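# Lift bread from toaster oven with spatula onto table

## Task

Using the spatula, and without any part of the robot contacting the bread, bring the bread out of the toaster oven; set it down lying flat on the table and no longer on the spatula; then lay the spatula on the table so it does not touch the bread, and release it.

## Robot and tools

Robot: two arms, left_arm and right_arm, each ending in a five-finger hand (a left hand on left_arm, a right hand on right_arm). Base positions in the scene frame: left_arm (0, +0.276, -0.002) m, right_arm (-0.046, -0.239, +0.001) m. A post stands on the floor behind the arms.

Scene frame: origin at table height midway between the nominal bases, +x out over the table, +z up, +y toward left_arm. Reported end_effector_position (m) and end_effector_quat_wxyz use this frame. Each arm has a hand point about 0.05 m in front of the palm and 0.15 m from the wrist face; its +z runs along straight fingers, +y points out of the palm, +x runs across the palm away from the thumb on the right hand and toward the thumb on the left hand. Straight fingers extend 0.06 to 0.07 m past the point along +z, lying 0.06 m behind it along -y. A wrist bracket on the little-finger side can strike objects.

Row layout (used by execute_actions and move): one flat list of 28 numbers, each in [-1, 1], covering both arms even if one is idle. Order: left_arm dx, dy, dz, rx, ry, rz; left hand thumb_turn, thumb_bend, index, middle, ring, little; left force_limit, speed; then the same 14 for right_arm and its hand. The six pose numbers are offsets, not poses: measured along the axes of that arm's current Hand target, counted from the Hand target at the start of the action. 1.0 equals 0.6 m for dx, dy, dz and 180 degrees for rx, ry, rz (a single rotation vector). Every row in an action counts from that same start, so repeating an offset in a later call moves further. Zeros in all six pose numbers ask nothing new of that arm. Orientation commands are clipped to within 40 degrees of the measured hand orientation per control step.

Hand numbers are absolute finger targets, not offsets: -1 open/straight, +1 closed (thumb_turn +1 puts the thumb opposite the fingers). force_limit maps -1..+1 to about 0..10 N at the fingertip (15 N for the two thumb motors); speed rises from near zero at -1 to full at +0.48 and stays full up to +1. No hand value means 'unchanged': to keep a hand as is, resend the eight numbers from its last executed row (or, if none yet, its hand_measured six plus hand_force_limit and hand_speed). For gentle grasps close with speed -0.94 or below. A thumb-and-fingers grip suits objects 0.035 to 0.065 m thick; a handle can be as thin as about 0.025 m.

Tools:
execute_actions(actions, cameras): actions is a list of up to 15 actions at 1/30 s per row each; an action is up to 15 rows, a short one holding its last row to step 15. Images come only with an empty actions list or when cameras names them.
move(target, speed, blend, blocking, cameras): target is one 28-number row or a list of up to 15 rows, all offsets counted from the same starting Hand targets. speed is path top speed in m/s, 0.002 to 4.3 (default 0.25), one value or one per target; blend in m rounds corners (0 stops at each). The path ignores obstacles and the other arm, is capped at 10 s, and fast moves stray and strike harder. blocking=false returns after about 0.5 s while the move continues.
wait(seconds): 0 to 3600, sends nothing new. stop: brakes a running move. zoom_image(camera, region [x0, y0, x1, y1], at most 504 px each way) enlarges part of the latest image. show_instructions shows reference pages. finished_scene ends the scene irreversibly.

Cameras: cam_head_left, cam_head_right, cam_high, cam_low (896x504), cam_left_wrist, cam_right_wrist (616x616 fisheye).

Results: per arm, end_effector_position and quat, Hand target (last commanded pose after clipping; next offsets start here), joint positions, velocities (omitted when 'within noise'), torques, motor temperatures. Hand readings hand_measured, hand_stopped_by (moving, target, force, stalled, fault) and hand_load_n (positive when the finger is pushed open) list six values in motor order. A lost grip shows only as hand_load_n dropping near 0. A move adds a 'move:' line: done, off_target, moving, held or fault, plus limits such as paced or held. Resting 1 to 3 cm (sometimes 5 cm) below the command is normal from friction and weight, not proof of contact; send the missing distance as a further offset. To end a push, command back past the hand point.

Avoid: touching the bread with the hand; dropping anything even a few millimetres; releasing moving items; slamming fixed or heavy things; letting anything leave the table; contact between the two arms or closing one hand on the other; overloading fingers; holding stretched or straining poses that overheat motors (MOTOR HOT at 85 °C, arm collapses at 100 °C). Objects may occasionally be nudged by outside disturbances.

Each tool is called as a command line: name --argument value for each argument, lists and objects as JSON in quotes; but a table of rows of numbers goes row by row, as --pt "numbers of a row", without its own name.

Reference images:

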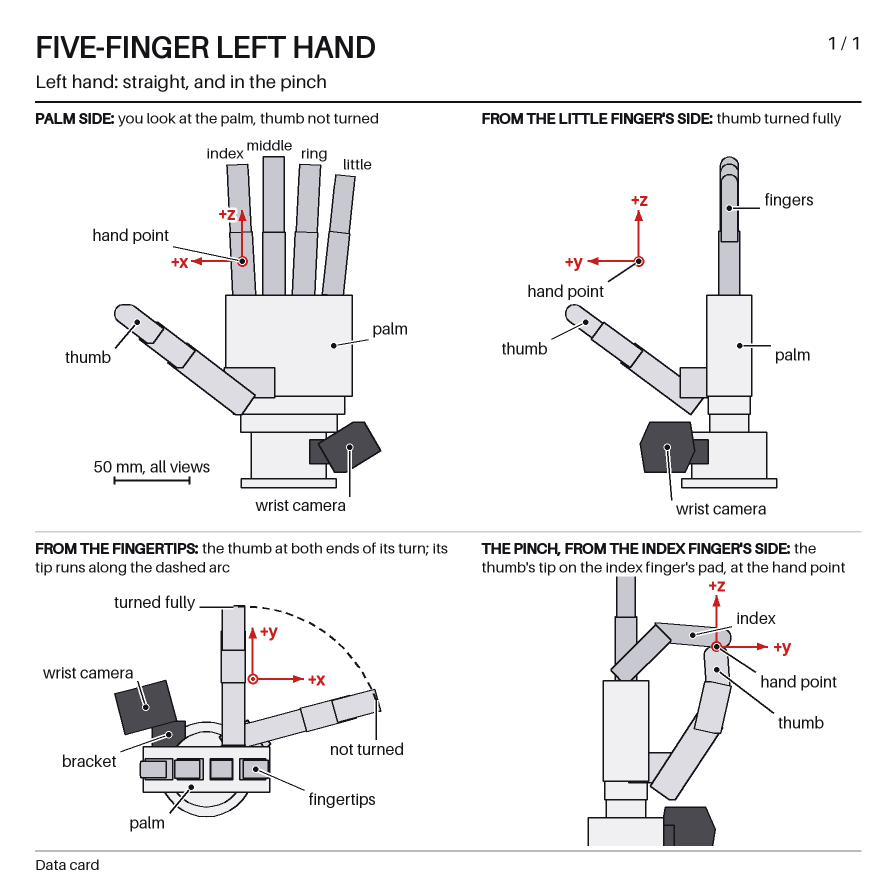

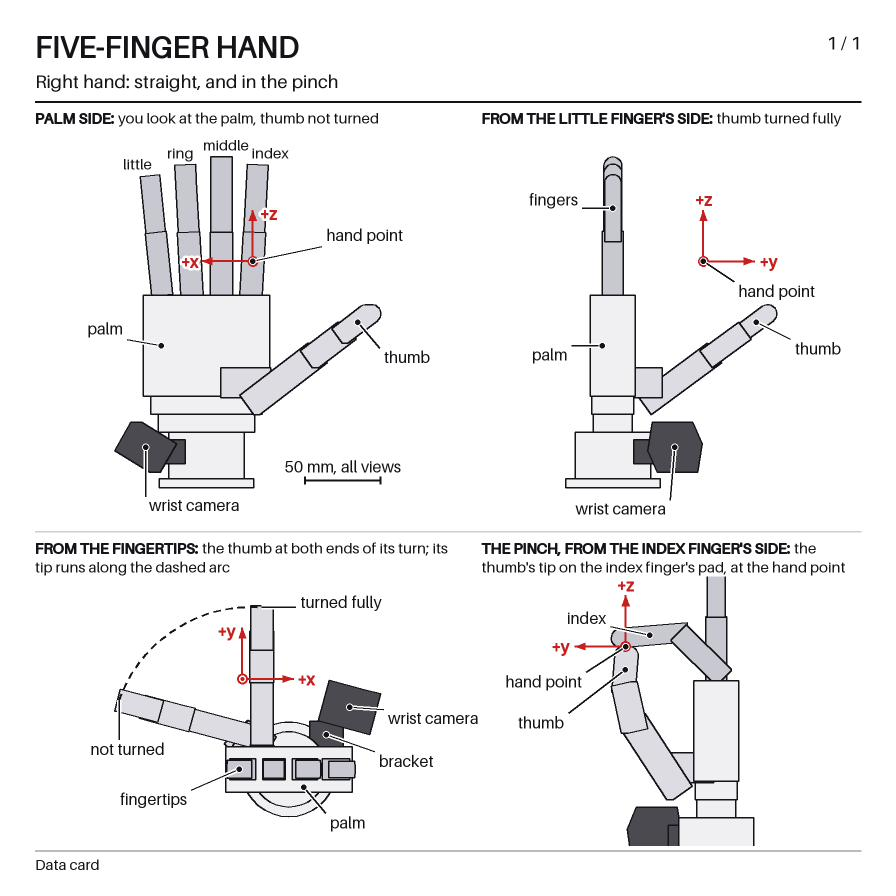

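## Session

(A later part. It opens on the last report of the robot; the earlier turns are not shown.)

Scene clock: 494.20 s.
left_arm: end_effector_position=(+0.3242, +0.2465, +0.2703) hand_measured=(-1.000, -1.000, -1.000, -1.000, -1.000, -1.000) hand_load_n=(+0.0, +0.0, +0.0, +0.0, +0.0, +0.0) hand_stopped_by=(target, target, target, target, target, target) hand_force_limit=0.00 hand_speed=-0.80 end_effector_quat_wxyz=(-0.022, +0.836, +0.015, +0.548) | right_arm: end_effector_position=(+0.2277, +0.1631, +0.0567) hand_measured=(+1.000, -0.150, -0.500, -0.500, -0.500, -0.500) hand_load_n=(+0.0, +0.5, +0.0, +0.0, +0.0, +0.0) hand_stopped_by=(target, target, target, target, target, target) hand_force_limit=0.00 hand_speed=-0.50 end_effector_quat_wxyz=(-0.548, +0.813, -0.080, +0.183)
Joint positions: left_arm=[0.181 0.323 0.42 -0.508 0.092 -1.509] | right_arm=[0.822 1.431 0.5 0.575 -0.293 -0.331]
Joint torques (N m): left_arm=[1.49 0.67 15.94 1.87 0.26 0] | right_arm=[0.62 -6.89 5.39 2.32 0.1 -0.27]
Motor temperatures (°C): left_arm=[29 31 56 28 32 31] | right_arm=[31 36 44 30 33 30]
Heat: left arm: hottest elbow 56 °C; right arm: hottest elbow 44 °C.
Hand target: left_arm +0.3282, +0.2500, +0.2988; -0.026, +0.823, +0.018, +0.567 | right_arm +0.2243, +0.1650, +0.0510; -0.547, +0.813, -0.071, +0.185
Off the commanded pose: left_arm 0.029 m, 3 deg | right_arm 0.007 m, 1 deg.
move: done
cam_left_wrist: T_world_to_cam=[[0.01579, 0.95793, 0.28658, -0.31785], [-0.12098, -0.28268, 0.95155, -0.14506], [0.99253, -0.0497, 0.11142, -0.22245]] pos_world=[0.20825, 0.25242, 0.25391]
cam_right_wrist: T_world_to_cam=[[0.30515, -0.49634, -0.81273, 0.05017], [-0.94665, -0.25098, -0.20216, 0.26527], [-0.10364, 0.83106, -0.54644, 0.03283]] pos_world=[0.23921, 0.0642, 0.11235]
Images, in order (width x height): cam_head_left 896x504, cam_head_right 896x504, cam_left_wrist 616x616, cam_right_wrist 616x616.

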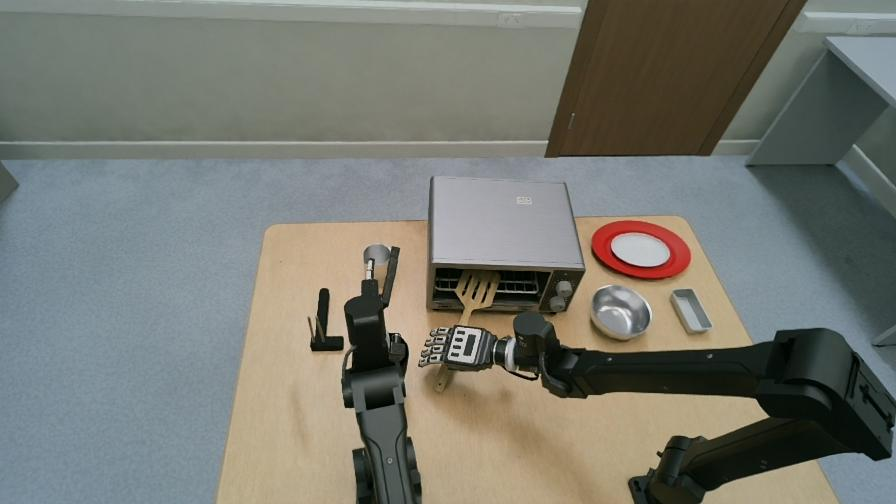

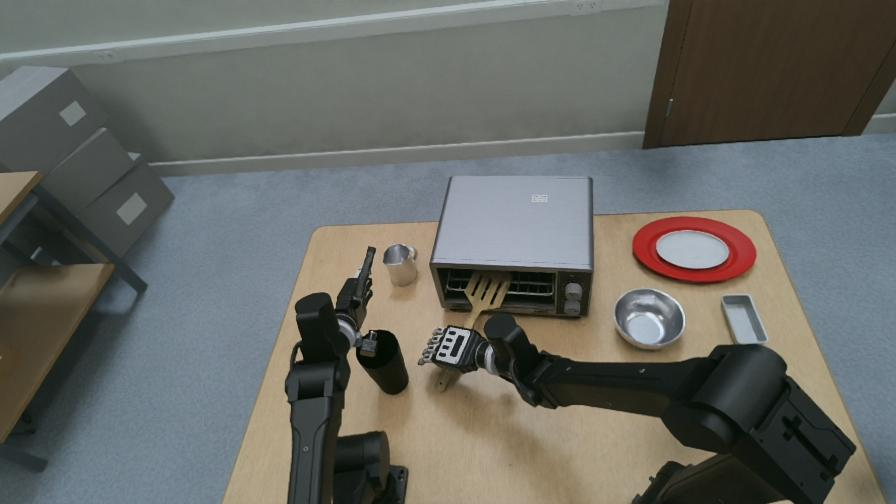

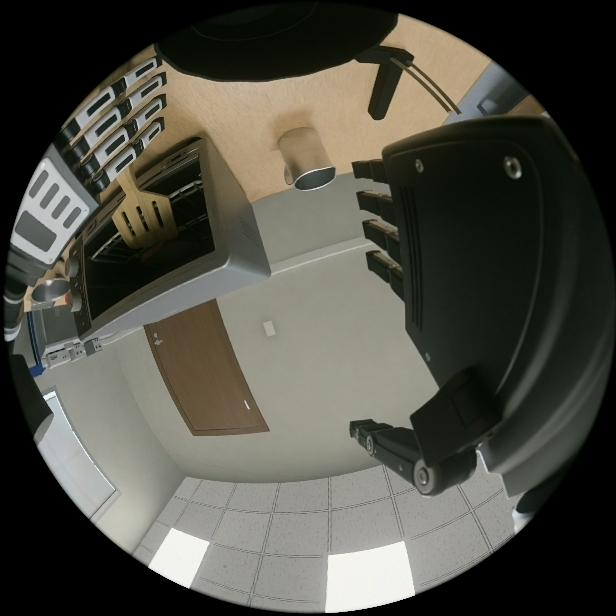

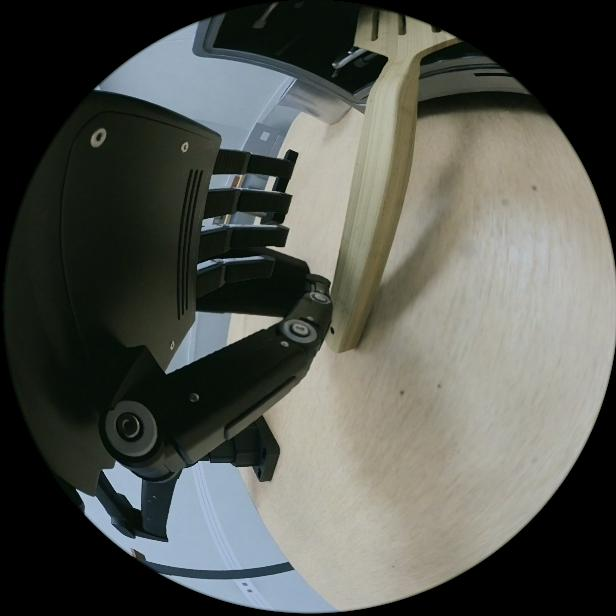

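move --target '[0,0,0,0,0,0,-1,-1,-1,-1,-1,-1,0,-0.8,-0.0122,0.0400,0.0117,0,0,0,1,-0.15,-0.5,-0.5,-0.5,-0.5,0,-0.5]' --speed 0.05 --cameras '["cam_right_wrist","cam_head_left","cam_head_right"]'

zoom_image --camera "cam_right_wrist" --region '[260, 60, 460, 360]'

zoom_image --camera "cam_head_left" --region '[400, 300, 500, 400]'

zoom_image --camera "cam_head_right" --region '[400, 300, 500, 400]'

Scene clock: 495.90 s.
left_arm: end_effector_position=(+0.3242, +0.2465, +0.2703) hand_measured=(-1.000, -1.000, -1.000, -1.000, -1.000, -1.000) hand_load_n=(+0.0, +0.0, +0.0, +0.0, +0.0, +0.0) hand_stopped_by=(target, target, target, target, target, target) hand_force_limit=0.00 hand_speed=-0.80 end_effector_quat_wxyz=(-0.022, +0.836, +0.015, +0.548) | right_arm: end_effector_position=(+0.2274, +0.1644, +0.0352) hand_measured=(+1.000, -0.150, -0.500, -0.500, -0.500, -0.500) hand_load_n=(+0.0, -1.0, +0.0, +0.0, +0.0, +0.0) hand_stopped_by=(target, target, target, target, target, target) hand_force_limit=0.00 hand_speed=-0.50 end_effector_quat_wxyz=(-0.552, +0.809, -0.078, +0.186)
Joint positions: left_arm=[0.181 0.323 0.42 -0.508 0.092 -1.509] | right_arm=[0.825 1.513 0.48 0.69 -0.291 -0.332]
Joint torques (N m): left_arm=[1.49 0.73 16.01 1.91 0.25 0.02] | right_arm=[0.44 -6.77 4.52 2.04 0.07 -0.26]
Motor temperatures (°C): left_arm=[29 31 57 28 32 31] | right_arm=[31 36 44 30 33 30]
Heat: left arm: hottest elbow 57 °C; right arm: hottest elbow 44 °C.
Hand target: left_arm +0.3282, +0.2500, +0.2988; -0.026, +0.823, +0.018, +0.567 | right_arm +0.2223, +0.1640, +0.0250; -0.547, +0.813, -0.071, +0.185
Off the commanded pose: left_arm 0.029 m, 3 deg | right_arm 0.011 m, 1 deg.
move: off_target (right_arm)
cam_right_wrist: T_world_to_cam=[[0.31368, -0.48888, -0.814, 0.03038], [-0.94428, -0.25063, -0.21336, 0.26066], [-0.0997, 0.83557, -0.54026, 0.01817]] pos_world=[0.23841, 0.065, 0.09016]
Images, in order (width x height): cam_head_left 896x504, cam_head_right 896x504, cam_right_wrist 616x616.

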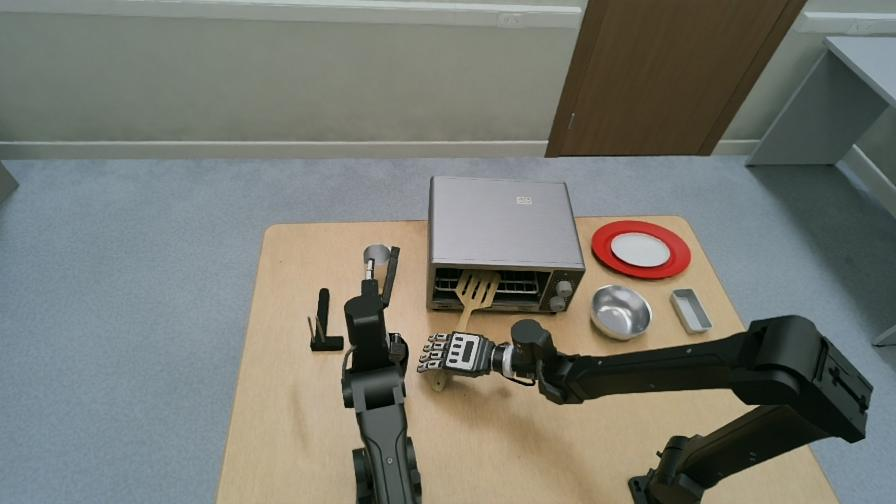

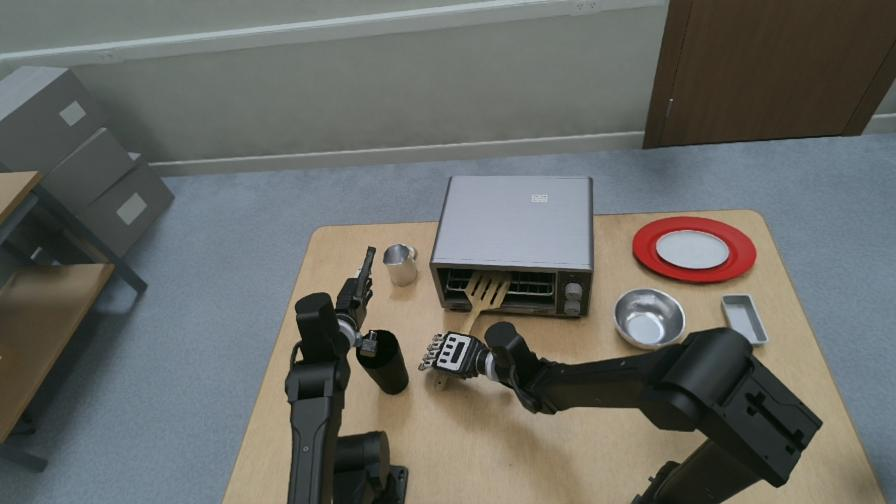

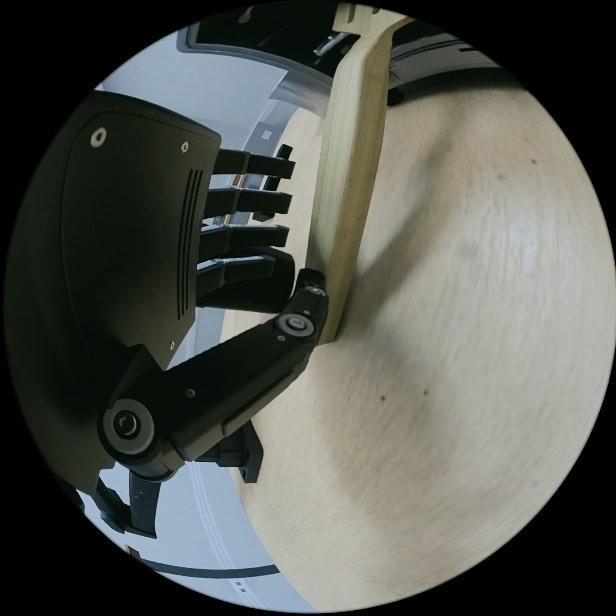

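Scaled by 1.680 from the camera's image (finer frame: 880x880).

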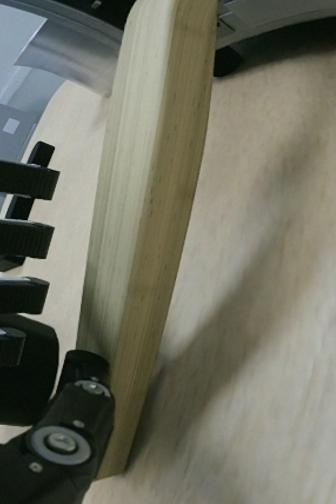

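Scaled by 5.040 from the camera's image (finer frame: 1280x720).

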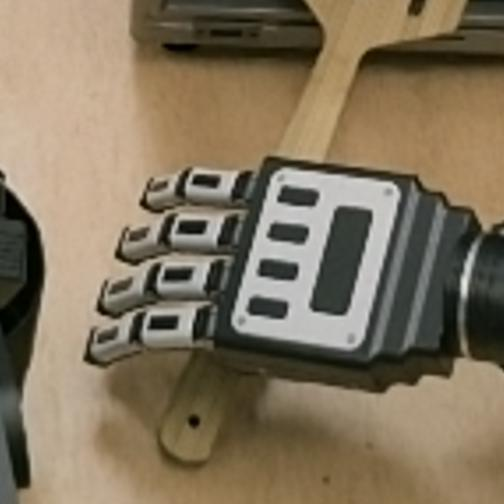

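Scaled by 5.040 from the camera's image (finer frame: 1280x720).

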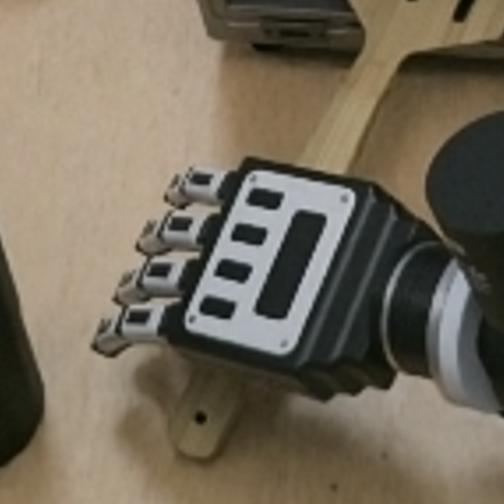

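move --target '[0,0,0,0,0,0,-1,-1,-1,-1,-1,-1,0,-0.8,0.0135,-0.0208,-0.0237,0,0,0,1,-0.3,-0.5,-0.5,-0.5,-0.5,0,-0.5]' --speed 0.05 --cameras '["cam_right_wrist","cam_head_left","cam_head_right"]'

zoom_image --camera "cam_right_wrist" --region '[260, 60, 460, 360]'

Scene clock: 497.30 s.
left_arm: end_effector_position=(+0.3242, +0.2465, +0.2703) hand_measured=(-1.000, -1.000, -1.000, -1.000, -1.000, -1.000) hand_load_n=(+0.0, +0.0, +0.0, +0.0, +0.0, +0.0) hand_stopped_by=(target, target, target, target, target, target) hand_force_limit=0.00 hand_speed=-0.80 end_effector_quat_wxyz=(-0.022, +0.836, +0.015, +0.548) | right_arm: end_effector_position=(+0.2203, +0.1594, +0.0410) hand_measured=(+1.000, -0.300, -0.500, -0.500, -0.500, -0.500) hand_load_n=(+0.0, +0.5, +0.0, +0.0, +0.0, +0.0) hand_stopped_by=(target, target, target, target, target, target) hand_force_limit=0.00 hand_speed=-0.50 end_effector_quat_wxyz=(-0.550, +0.813, -0.072, +0.179)
Joint positions: left_arm=[0.181 0.323 0.42 -0.508 0.092 -1.509] | right_arm=[0.824 1.47 0.469 0.646 -0.307 -0.339]
Joint torques (N m): left_arm=[1.38 0.73 15.97 1.89 0.26 0.01] | right_arm=[-1.32 -9.35 5.18 0.8 -0.07 -0.26]
Motor temperatures (°C): left_arm=[29 31 57 28 32 31] | right_arm=[31 36 44 30 33 30]
Heat: left arm: hottest elbow 57 °C; right arm: hottest elbow 44 °C.
Hand target: left_arm +0.3282, +0.2500, +0.2988; -0.026, +0.823, +0.018, +0.567 | right_arm +0.2233, +0.1540, +0.0430; -0.547, +0.813, -0.071, +0.185
Off the commanded pose: left_arm 0.029 m, 3 deg | right_arm 0.006 m, 1 deg.
move: done
cam_right_wrist: T_world_to_cam=[[0.31635, -0.49001, -0.81229, 0.0344], [-0.94147, -0.2673, -0.20541, 0.25568], [-0.11647, 0.82972, -0.54589, 0.02966]] pos_world=[0.23329, 0.06059, 0.09665]
Images, in order (width x height): cam_head_left 896x504, cam_head_right 896x504, cam_right_wrist 616x616.

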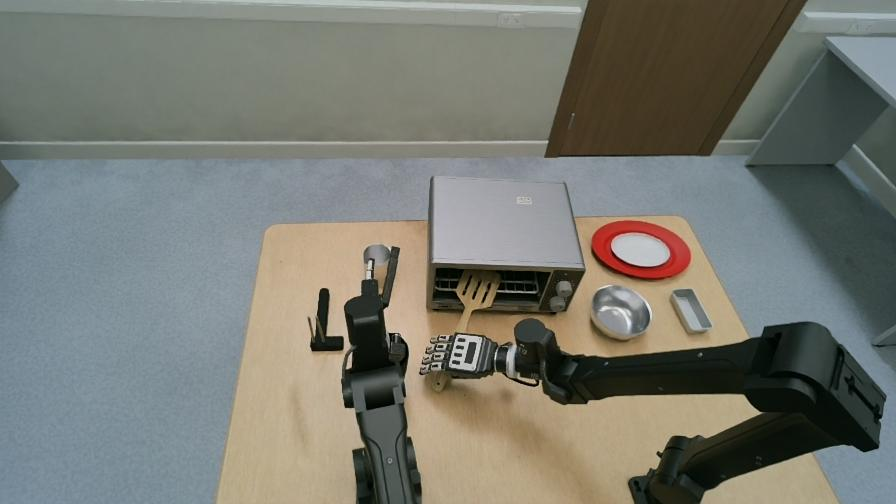

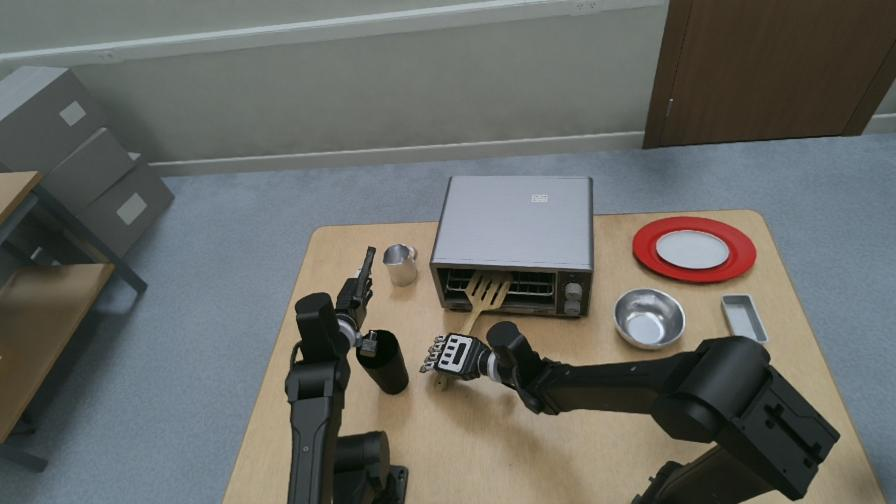

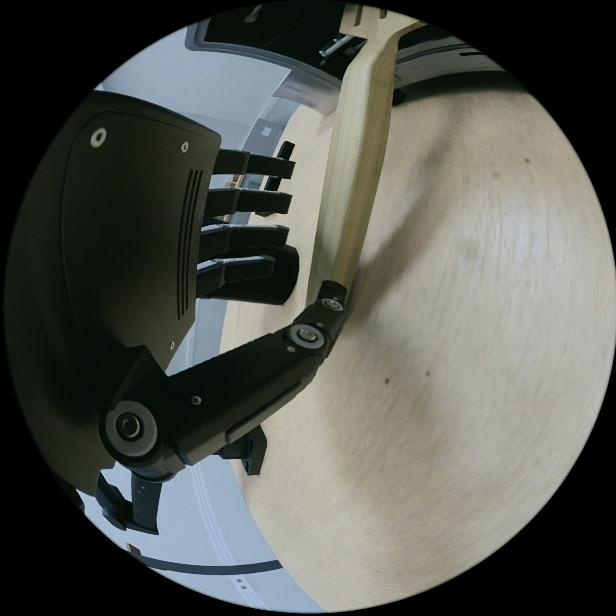

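Scaled by 1.680 from the camera's image (finer frame: 880x880).

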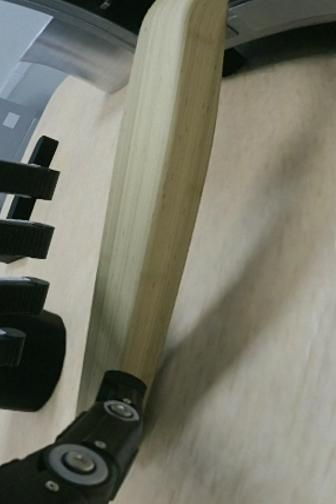

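move --target '[0,0,0,0,0,0,-1,-1,-1,-1,-1,-1,0,-0.8,0.0002,0.0312,0.0142,0,0,0,1,-0.3,-0.5,-0.5,-0.5,-0.5,0,-0.5]' --speed 0.05 --cameras '["cam_right_wrist","cam_head_left","cam_head_right"]'

zoom_image --camera "cam_right_wrist" --region '[260, 60, 460, 360]'

zoom_image --camera "cam_head_left" --region '[400, 300, 500, 400]'

Scene clock: 498.53 s.
left_arm: end_effector_position=(+0.3242, +0.2465, +0.2703) hand_measured=(-1.000, -1.000, -1.000, -1.000, -1.000, -1.000) hand_load_n=(+0.0, +0.0, +0.0, +0.0, +0.0, -0.5) hand_stopped_by=(target, target, target, target, target, target) hand_force_limit=0.00 hand_speed=-0.80 end_effector_quat_wxyz=(-0.022, +0.836, +0.015, +0.548) | right_arm: end_effector_position=(+0.2247, +0.1588, +0.0287) hand_measured=(+1.000, -0.300, -0.500, -0.500, -0.500, -0.500) hand_load_n=(+0.0, +0.0, +0.0, +0.0, -0.5, +0.0) hand_stopped_by=(target, target, target, target, target, target) hand_force_limit=0.00 hand_speed=-0.50 end_effector_quat_wxyz=(-0.549, +0.813, -0.072, +0.179)
Joint positions: left_arm=[0.181 0.323 0.42 -0.508 0.092 -1.509] | right_arm=[0.813 1.52 0.469 0.693 -0.317 -0.344]
Joint torques (N m): left_arm=[1.49 0.67 15.98 1.88 0.27 0.01] | right_arm=[-1.96 -7.24 4.57 2.32 -0.08 -0.24]
Motor temperatures (°C): left_arm=[29 31 57 28 32 31] | right_arm=[31 36 44 30 33 30]
Heat: left arm: hottest elbow 57 °C; right arm: hottest elbow 44 °C.
Hand target: left_arm +0.3282, +0.2500, +0.2988; -0.026, +0.823, +0.018, +0.567 | right_arm +0.2282, +0.1540, +0.0230; -0.547, +0.813, -0.071, +0.185
Off the commanded pose: left_arm 0.029 m, 3 deg | right_arm 0.008 m, 1 deg.
move: done
cam_right_wrist: T_world_to_cam=[[0.31606, -0.49134, -0.8116, 0.02291], [-0.94151, -0.26782, -0.20452, 0.25725], [-0.11687, 0.82877, -0.54725, 0.0242]] pos_world=[0.23779, 0.06009, 0.08445]
Images, in order (width x height): cam_head_left 896x504, cam_head_right 896x504, cam_right_wrist 616x616.

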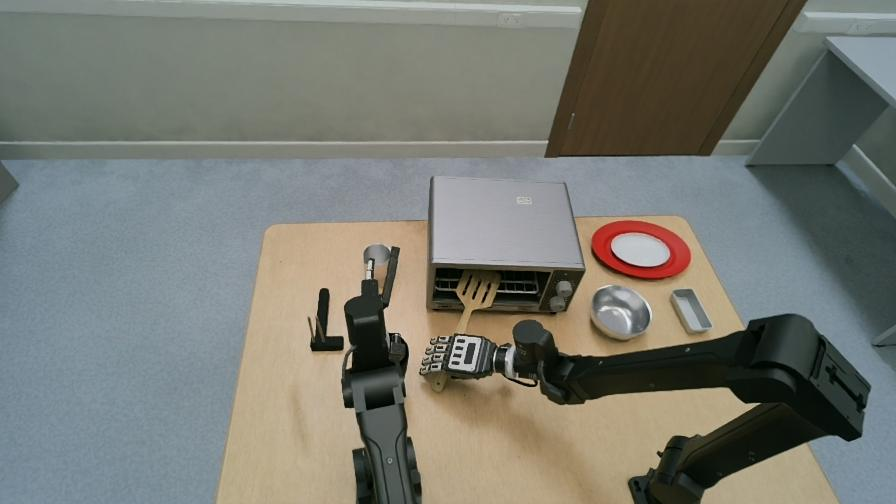

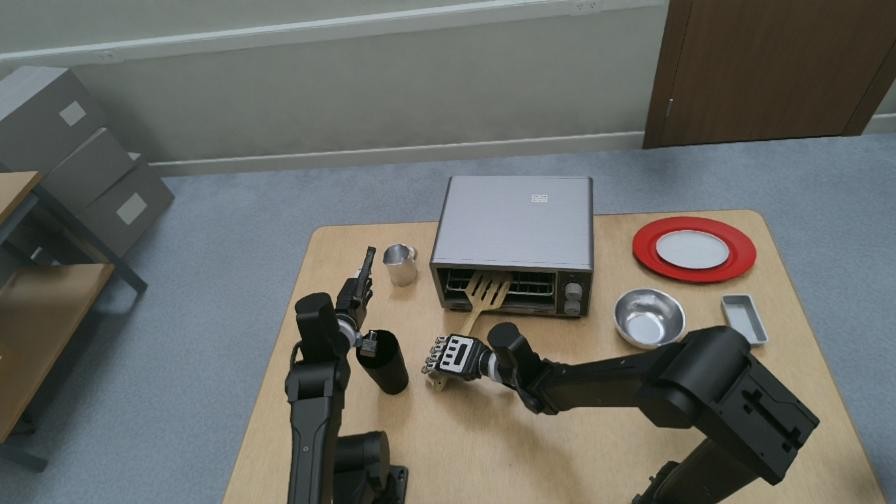

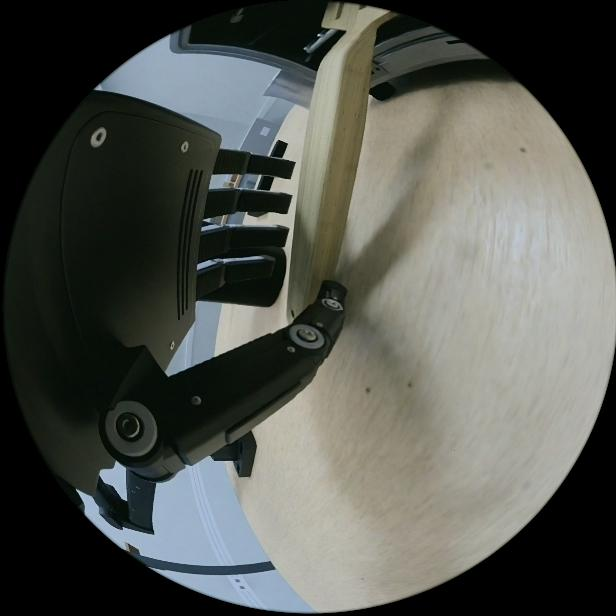

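Scaled by 1.680 from the camera's image (finer frame: 880x880).

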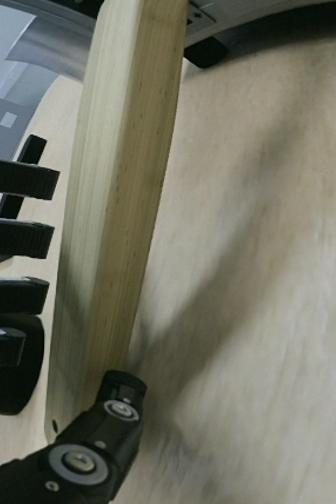

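Scaled by 5.040 from the camera's image (finer frame: 1280x720).

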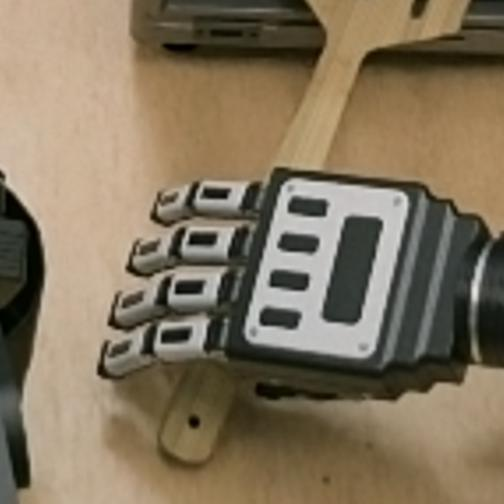

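move --target '[0,0,0,0,0,0,-1,-1,-1,-1,-1,-1,0,-0.8,0.0003,0.0165,-0.0002,0,0,0,1,-0.3,-0.5,-0.5,-0.5,-0.5,0,-0.5]' --speed 0.05 --cameras '["cam_right_wrist"]'

zoom_image --camera "cam_right_wrist" --region '[260, 60, 460, 360]'

Scene clock: 499.70 s.
left_arm: end_effector_position=(+0.3242, +0.2465, +0.2703) hand_measured=(-1.000, -1.000, -1.000, -1.000, -1.000, -1.000) hand_load_n=(+0.0, +0.0, +0.0, +0.0, +0.0, +0.0) hand_stopped_by=(target, target, target, target, target, target) hand_force_limit=0.00 hand_speed=-0.80 end_effector_quat_wxyz=(-0.022, +0.836, +0.015, +0.548) | right_arm: end_effector_position=(+0.2252, +0.1539, +0.0186) hand_measured=(+1.000, -0.300, -0.500, -0.500, -0.500, -0.500) hand_load_n=(+0.0, +0.0, +0.0, +0.0, +0.0, +0.0) hand_stopped_by=(target, target, target, target, target, target) hand_force_limit=0.00 hand_speed=-0.50 end_effector_quat_wxyz=(-0.548, +0.814, -0.072, +0.179)
Joint positions: left_arm=[0.181 0.323 0.42 -0.508 0.092 -1.509] | right_arm=[0.802 1.55 0.457 0.732 -0.328 -0.347]
Joint torques (N m): left_arm=[1.44 0.85 15.98 1.91 0.26 0.01] | right_arm=[-1.2 -7.12 4.37 2.18 -0.05 -0.24]
Motor temperatures (°C): left_arm=[29 31 57 28 32 31] | right_arm=[31 36 44 30 33 30]
Heat: left arm: hottest elbow 57 °C; right arm: hottest elbow 44 °C.
Hand target: left_arm +0.3282, +0.2500, +0.2988; -0.026, +0.823, +0.018, +0.567 | right_arm +0.2292, +0.1501, +0.0140; -0.547, +0.813, -0.071, +0.185
Off the commanded pose: left_arm 0.029 m, 3 deg | right_arm 0.007 m, 1 deg.
move: done
cam_right_wrist: T_world_to_cam=[[0.31445, -0.49278, -0.81135, 0.0128], [-0.94193, -0.26811, -0.20222, 0.25435], [-0.11788, 0.82782, -0.54846, 0.0232]] pos_world=[0.23829, 0.05529, 0.07454]

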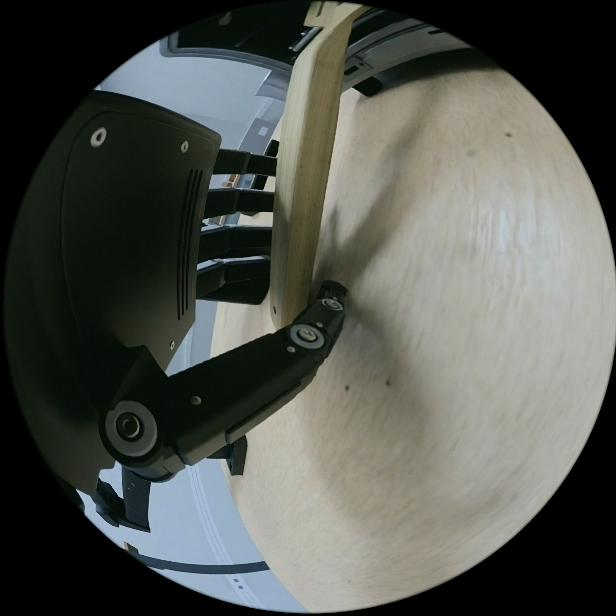

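Scaled by 1.680 from the camera's image (finer frame: 880x880).

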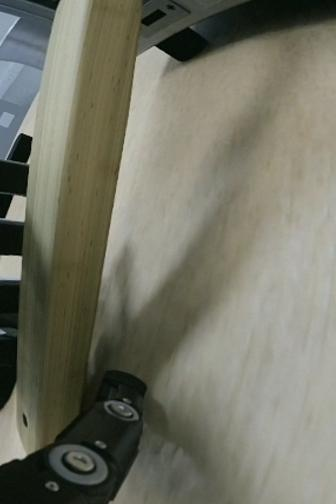

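move --target '[0,0,0,0,0,0,-1,-1,-1,-1,-1,-1,0,-0.8,0,0,0,0,0,0,1,-0.3,-0.15,-0.15,-0.2,-0.2,-0.6,-0.8]' --speed 0.05 --cameras '["cam_right_wrist","cam_head_left"]'

zoom_image --camera "cam_right_wrist" --region '[260, 60, 460, 360]'

Scene clock: 500.73 s.
left_arm: end_effector_position=(+0.3242, +0.2465, +0.2703) hand_measured=(-1.000, -1.000, -1.000, -1.000, -1.000, -1.000) hand_load_n=(+0.0, +0.0, +0.0, +0.0, +0.0, +0.0) hand_stopped_by=(target, target, target, target, target, target) hand_force_limit=0.00 hand_speed=-0.80 end_effector_quat_wxyz=(-0.022, +0.836, +0.015, +0.548) | right_arm: end_effector_position=(+0.2251, +0.1540, +0.0187) hand_measured=(+1.000, -0.300, -0.150, -0.150, -0.200, -0.200) hand_load_n=(+0.0, +0.0, +0.0, +0.0, +0.0, +0.0) hand_stopped_by=(target, target, target, target, target, target) hand_force_limit=-0.60 hand_speed=-0.80 end_effector_quat_wxyz=(-0.548, +0.814, -0.072, +0.179)
Joint positions: left_arm=[0.181 0.323 0.42 -0.508 0.092 -1.509] | right_arm=[0.802 1.55 0.457 0.732 -0.328 -0.347]
Joint torques (N m): left_arm=[1.55 0.62 15.98 1.89 0.26 0.01] | right_arm=[-1.08 -7.24 4.41 2.19 -0.08 -0.23]
Motor temperatures (°C): left_arm=[29 31 57 28 32 31] | right_arm=[31 36 44 30 33 30]
Heat: left arm: hottest elbow 57 °C; right arm: hottest elbow 44 °C.
Hand target: left_arm +0.3282, +0.2500, +0.2988; -0.026, +0.823, +0.018, +0.567 | right_arm +0.2292, +0.1501, +0.0140; -0.547, +0.813, -0.071, +0.185
Off the commanded pose: left_arm 0.029 m, 3 deg | right_arm 0.007 m, 1 deg.
move: done
cam_right_wrist: T_world_to_cam=[[0.31475, -0.49234, -0.8115, 0.01276], [-0.9418, -0.26835, -0.20248, 0.25438], [-0.11808, 0.828, -0.54815, 0.02314]] pos_world=[0.23829, 0.05539, 0.07454]
Images, in order (width x height): cam_head_left 896x504, cam_right_wrist 616x616.

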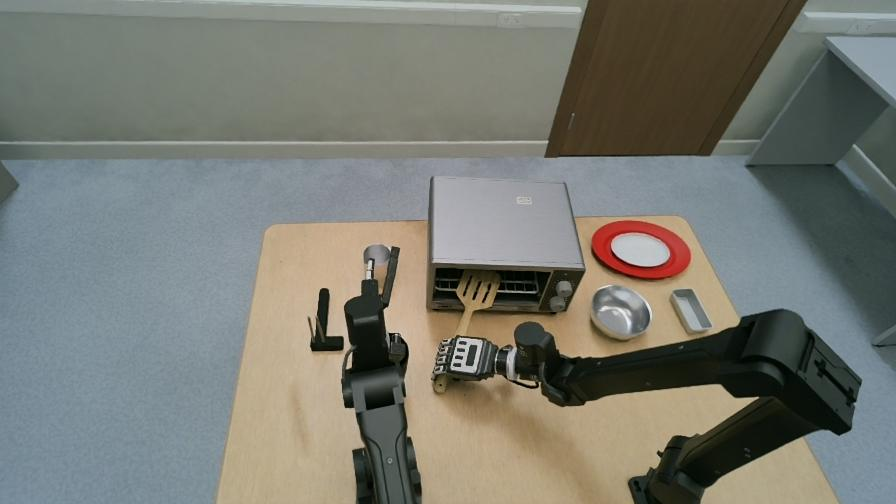

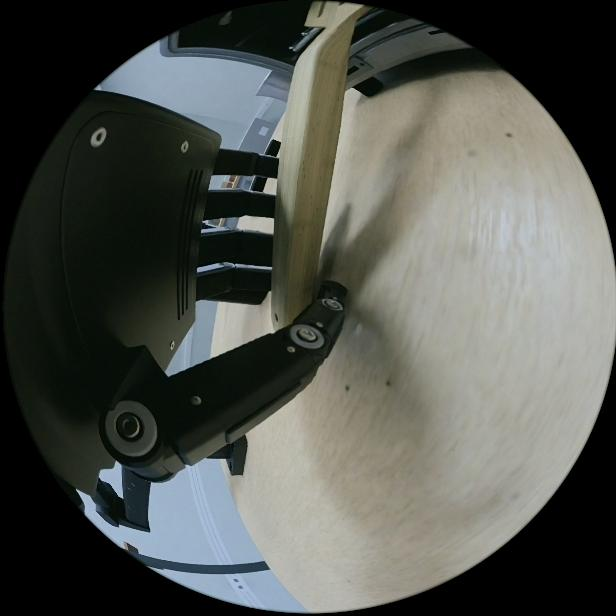

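Scaled by 1.680 from the camera's image (finer frame: 880x880).

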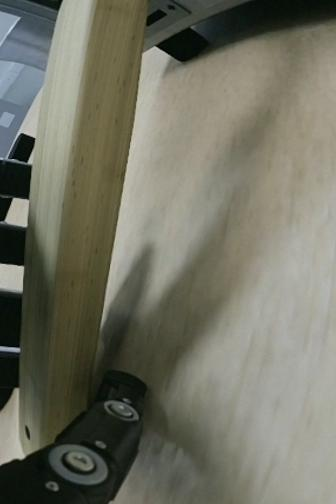

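move --pt "0 0 0 0 0 0 -1 -1 -1 -1 -1 -1 0 -0.8 0 0 0 0 0 0 1 -0.15 -0.15 -0.15 -0.2 -0.2 0.85 -0.8" --pt "0 0 0 0 0 0 -1 -1 -1 -1 -1 -1 0 -0.8 0 0 0 0 0 0 1 -0.15 0.4 0.4 0.05 0.0 0.85 -0.9" --speed 0.05 --cameras '["cam_right_wrist","cam_head_left"]'

zoom_image --camera "cam_right_wrist" --region '[200, 60, 400, 360]'

Scene clock: 502.80 s.
left_arm: end_effector_position=(+0.3242, +0.2465, +0.2703) hand_measured=(-1.000, -1.000, -1.000, -1.000, -1.000, -1.000) hand_load_n=(+0.0, +0.0, +0.0, +0.0, +0.0, +0.0) hand_stopped_by=(target, target, target, target, target, target) hand_force_limit=0.00 hand_speed=-0.80 end_effector_quat_wxyz=(-0.022, +0.836, +0.015, +0.548) | right_arm: end_effector_position=(+0.2254, +0.1556, +0.0212) hand_measured=(+1.000, -0.152, -0.068, -0.022, +0.038, +0.000) hand_load_n=(+0.0, +12.0, +4.5, +7.0, +10.0, +0.0) hand_stopped_by=(target, target, force, force, force, target) hand_force_limit=0.85 hand_speed=-0.90 end_effector_quat_wxyz=(-0.553, +0.811, -0.069, +0.180)
Joint positions: left_arm=[0.181 0.323 0.42 -0.508 0.092 -1.509] | right_arm=[0.802 1.55 0.457 0.743 -0.333 -0.347]
Joint torques (N m): left_arm=[1.38 0.67 15.95 1.88 0.27 0.02] | right_arm=[-1.44 -7.18 4.33 1.83 0.15 -0.27]
Motor temperatures (°C): left_arm=[29 31 58 28 32 31] | right_arm=[31 36 44 30 33 30]
Heat: left arm: hottest elbow 58 °C; right arm: hottest elbow 44 °C.
Hand target: left_arm +0.3282, +0.2500, +0.2988; -0.026, +0.823, +0.018, +0.567 | right_arm +0.2293, +0.1501, +0.0140; -0.547, +0.813, -0.071, +0.185
Off the commanded pose: left_arm 0.029 m, 3 deg | right_arm 0.010 m, 1 deg.
move: done
cam_right_wrist: T_world_to_cam=[[0.3222, -0.48337, -0.81397, 0.01247], [-0.93924, -0.2708, -0.21097, 0.25557], [-0.11844, 0.83248, -0.54124, 0.02251]] pos_world=[0.23869, 0.05649, 0.07625]
Images, in order (width x height): cam_head_left 896x504, cam_right_wrist 616x616.

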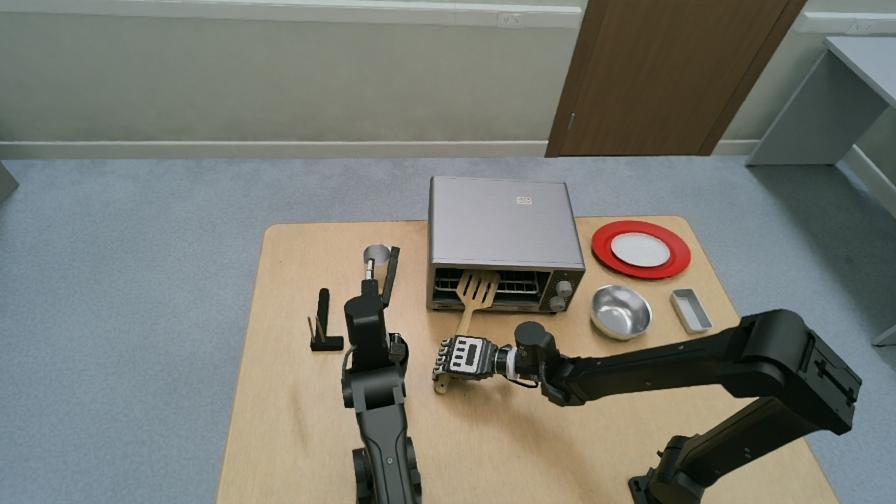

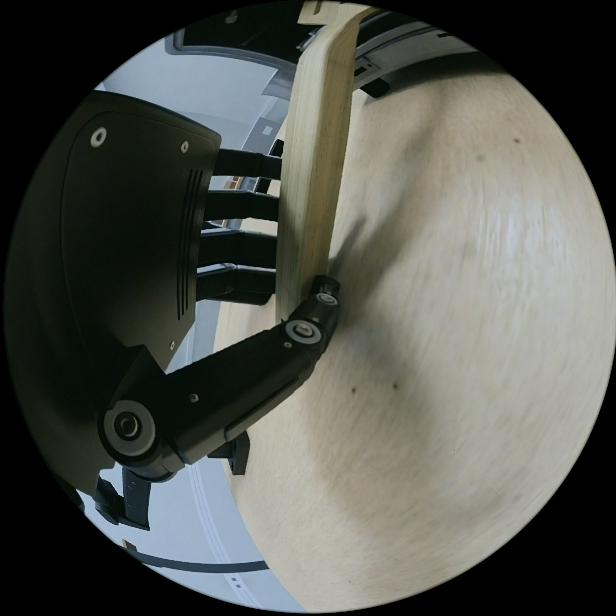

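Scaled by 1.680 from the camera's image (finer frame: 880x880).

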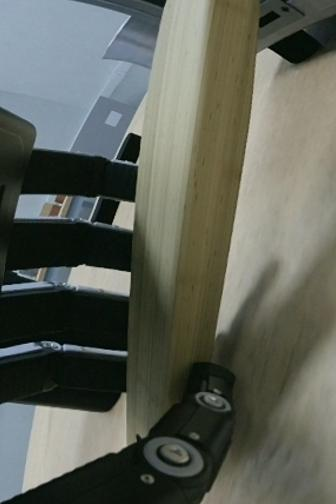

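move --pt "0 0 0 0 0 0 -1 -1 -1 -1 -1 -1 0 -0.8 0 0 0 0 0 0 1 -0.15 0.42 0.4 0.05 0.0 0.85 -0.9" --speed 0.05

Scene clock: 503.40 s.
left_arm: end_effector_position=(+0.3242, +0.2465, +0.2703) hand_measured=(-1.000, -1.000, -1.000, -1.000, -1.000, -1.000) hand_load_n=(+0.0, +0.0, +0.0, +0.0, +0.0, +0.0) hand_stopped_by=(target, target, target, target, target, target) hand_force_limit=0.00 hand_speed=-0.80 end_effector_quat_wxyz=(-0.022, +0.836, +0.015, +0.548) | right_arm: end_effector_position=(+0.2254, +0.1558, +0.0216) hand_measured=(+1.000, -0.152, -0.034, -0.022, +0.038, +0.000) hand_load_n=(+0.0, +14.0, +9.5, +5.5, +9.0, +0.0) hand_stopped_by=(target, target, force, force, force, target) hand_force_limit=0.85 hand_speed=-0.90 end_effector_quat_wxyz=(-0.553, +0.810, -0.069, +0.180)
Joint positions: left_arm=[0.181 0.323 0.42 -0.508 0.092 -1.509] | right_arm=[0.802 1.55 0.457 0.745 -0.334 -0.347]
Joint torques (N m): left_arm=[1.49 0.67 16.01 1.87 0.26 0] | right_arm=[-1.61 -7.3 4.42 1.76 0.18 -0.26]
Motor temperatures (°C): left_arm=[29 31 58 28 32 31] | right_arm=[31 36 44 30 33 30]
Heat: left arm: hottest elbow 58 °C; right arm: hottest elbow 44 °C.
Hand target: left_arm +0.3282, +0.2500, +0.2988; -0.026, +0.823, +0.018, +0.567 | right_arm +0.2292, +0.1501, +0.0141; -0.547, +0.813, -0.071, +0.185
Off the commanded pose: left_arm 0.029 m, 3 deg | right_arm 0.010 m, 1 deg.
move: done

move --pt "0 0 0 0 0 0 -1 -1 -1 -1 -1 -1 0 -0.8 0.0483 -0.1563 -0.0375 0 -0.0152 0.0418 1 -0.15 0.42 0.4 0.05 0.0 0.85 -0.9" --speed 0.06 --cameras '["cam_head_left","cam_head_right","cam_left_wrist"]'

zoom_image --camera "cam_left_wrist" --region '[80, 130, 240, 290]'

zoom_image --camera "cam_head_left" --region '[420, 240, 540, 400]'

zoom_image --camera "cam_head_right" --region '[420, 240, 540, 400]'

Scene clock: 506.37 s.
left_arm: end_effector_position=(+0.3242, +0.2465, +0.2703) hand_measured=(-1.000, -1.000, -1.000, -1.000, -1.000, -1.000) hand_load_n=(+0.0, +0.0, +0.0, +0.0, +0.0, +0.0) hand_stopped_by=(target, target, target, target, target, target) hand_force_limit=0.00 hand_speed=-0.80 end_effector_quat_wxyz=(-0.022, +0.836, +0.015, +0.548) | right_arm: end_effector_position=(+0.2226, +0.1481, +0.0870) hand_measured=(+1.000, -0.154, -0.034, -0.022, +0.038, +0.000) hand_load_n=(+0.0, +15.5, +8.0, +4.5, +7.5, +0.0) hand_stopped_by=(target, target, force, force, force, target) hand_force_limit=0.85 hand_speed=-0.90 end_effector_quat_wxyz=(-0.543, +0.824, -0.112, +0.116)
Joint positions: left_arm=[0.181 0.323 0.42 -0.508 0.092 -1.509] | right_arm=[0.75 1.315 0.551 0.33 -0.421 -0.263]
Joint torques (N m): left_arm=[1.44 0.73 15.97 1.89 0.26 0] | right_arm=[-1.2 -8.7 10.4 0.91 -0.13 -0.04]
Motor temperatures (°C): left_arm=[29 31 58 28 32 31] | right_arm=[31 36 44 30 33 30]
Heat: left arm: hottest elbow 58 °C; right arm: hottest elbow 44 °C.
Hand target: left_arm +0.3282, +0.2500, +0.2988; -0.026, +0.823, +0.018, +0.567 | right_arm +0.2392, +0.1581, +0.1138; -0.559, +0.811, -0.111, +0.129
Off the commanded pose: left_arm 0.029 m, 3 deg | right_arm 0.033 m, 3 deg.
move: off_target (right_arm)
cam_left_wrist: T_world_to_cam=[[0.01579, 0.95793, 0.28658, -0.31785], [-0.12098, -0.28268, 0.95155, -0.14506], [0.99253, -0.0497, 0.11142, -0.22245]] pos_world=[0.20825, 0.25242, 0.25391]

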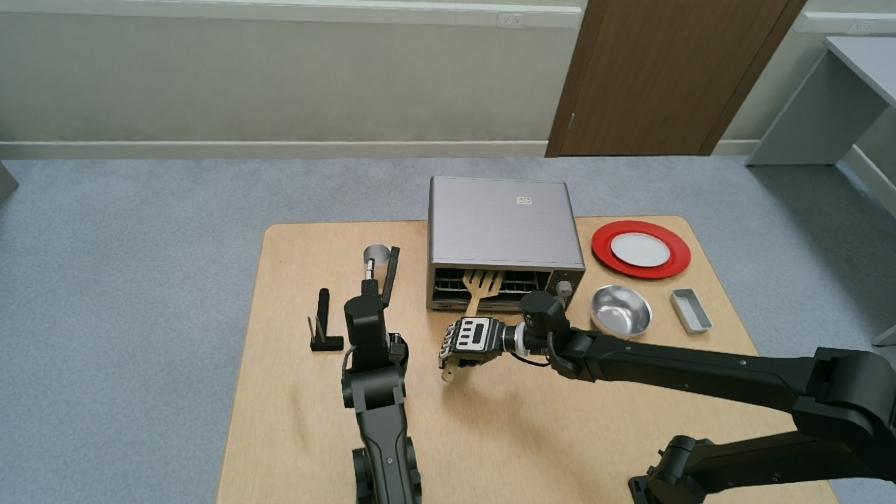

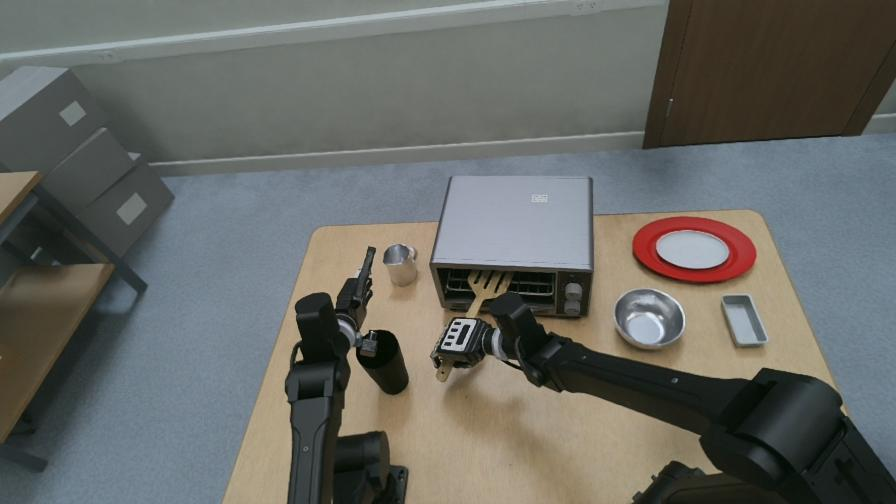

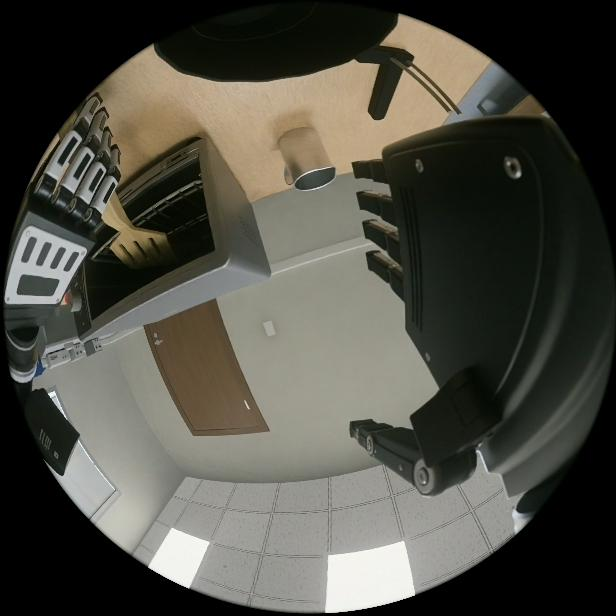

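Scaled by 3.150 from the camera's image (finer frame: 880x880).

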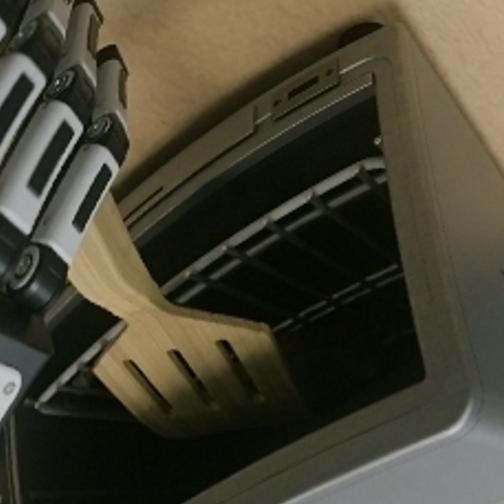

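Scaled by 3.150 from the camera's image (finer frame: 1280x720).

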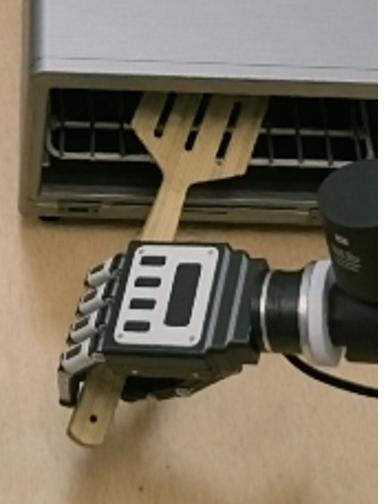

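Scaled by 3.150 from the camera's image (finer frame: 1280x720).

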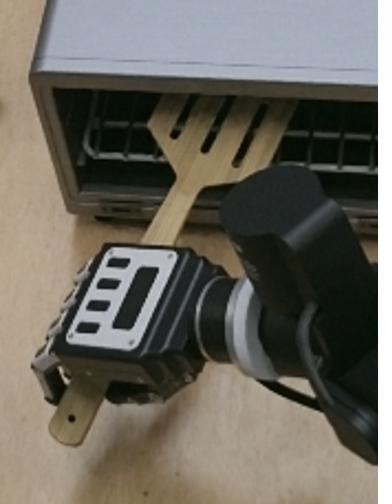

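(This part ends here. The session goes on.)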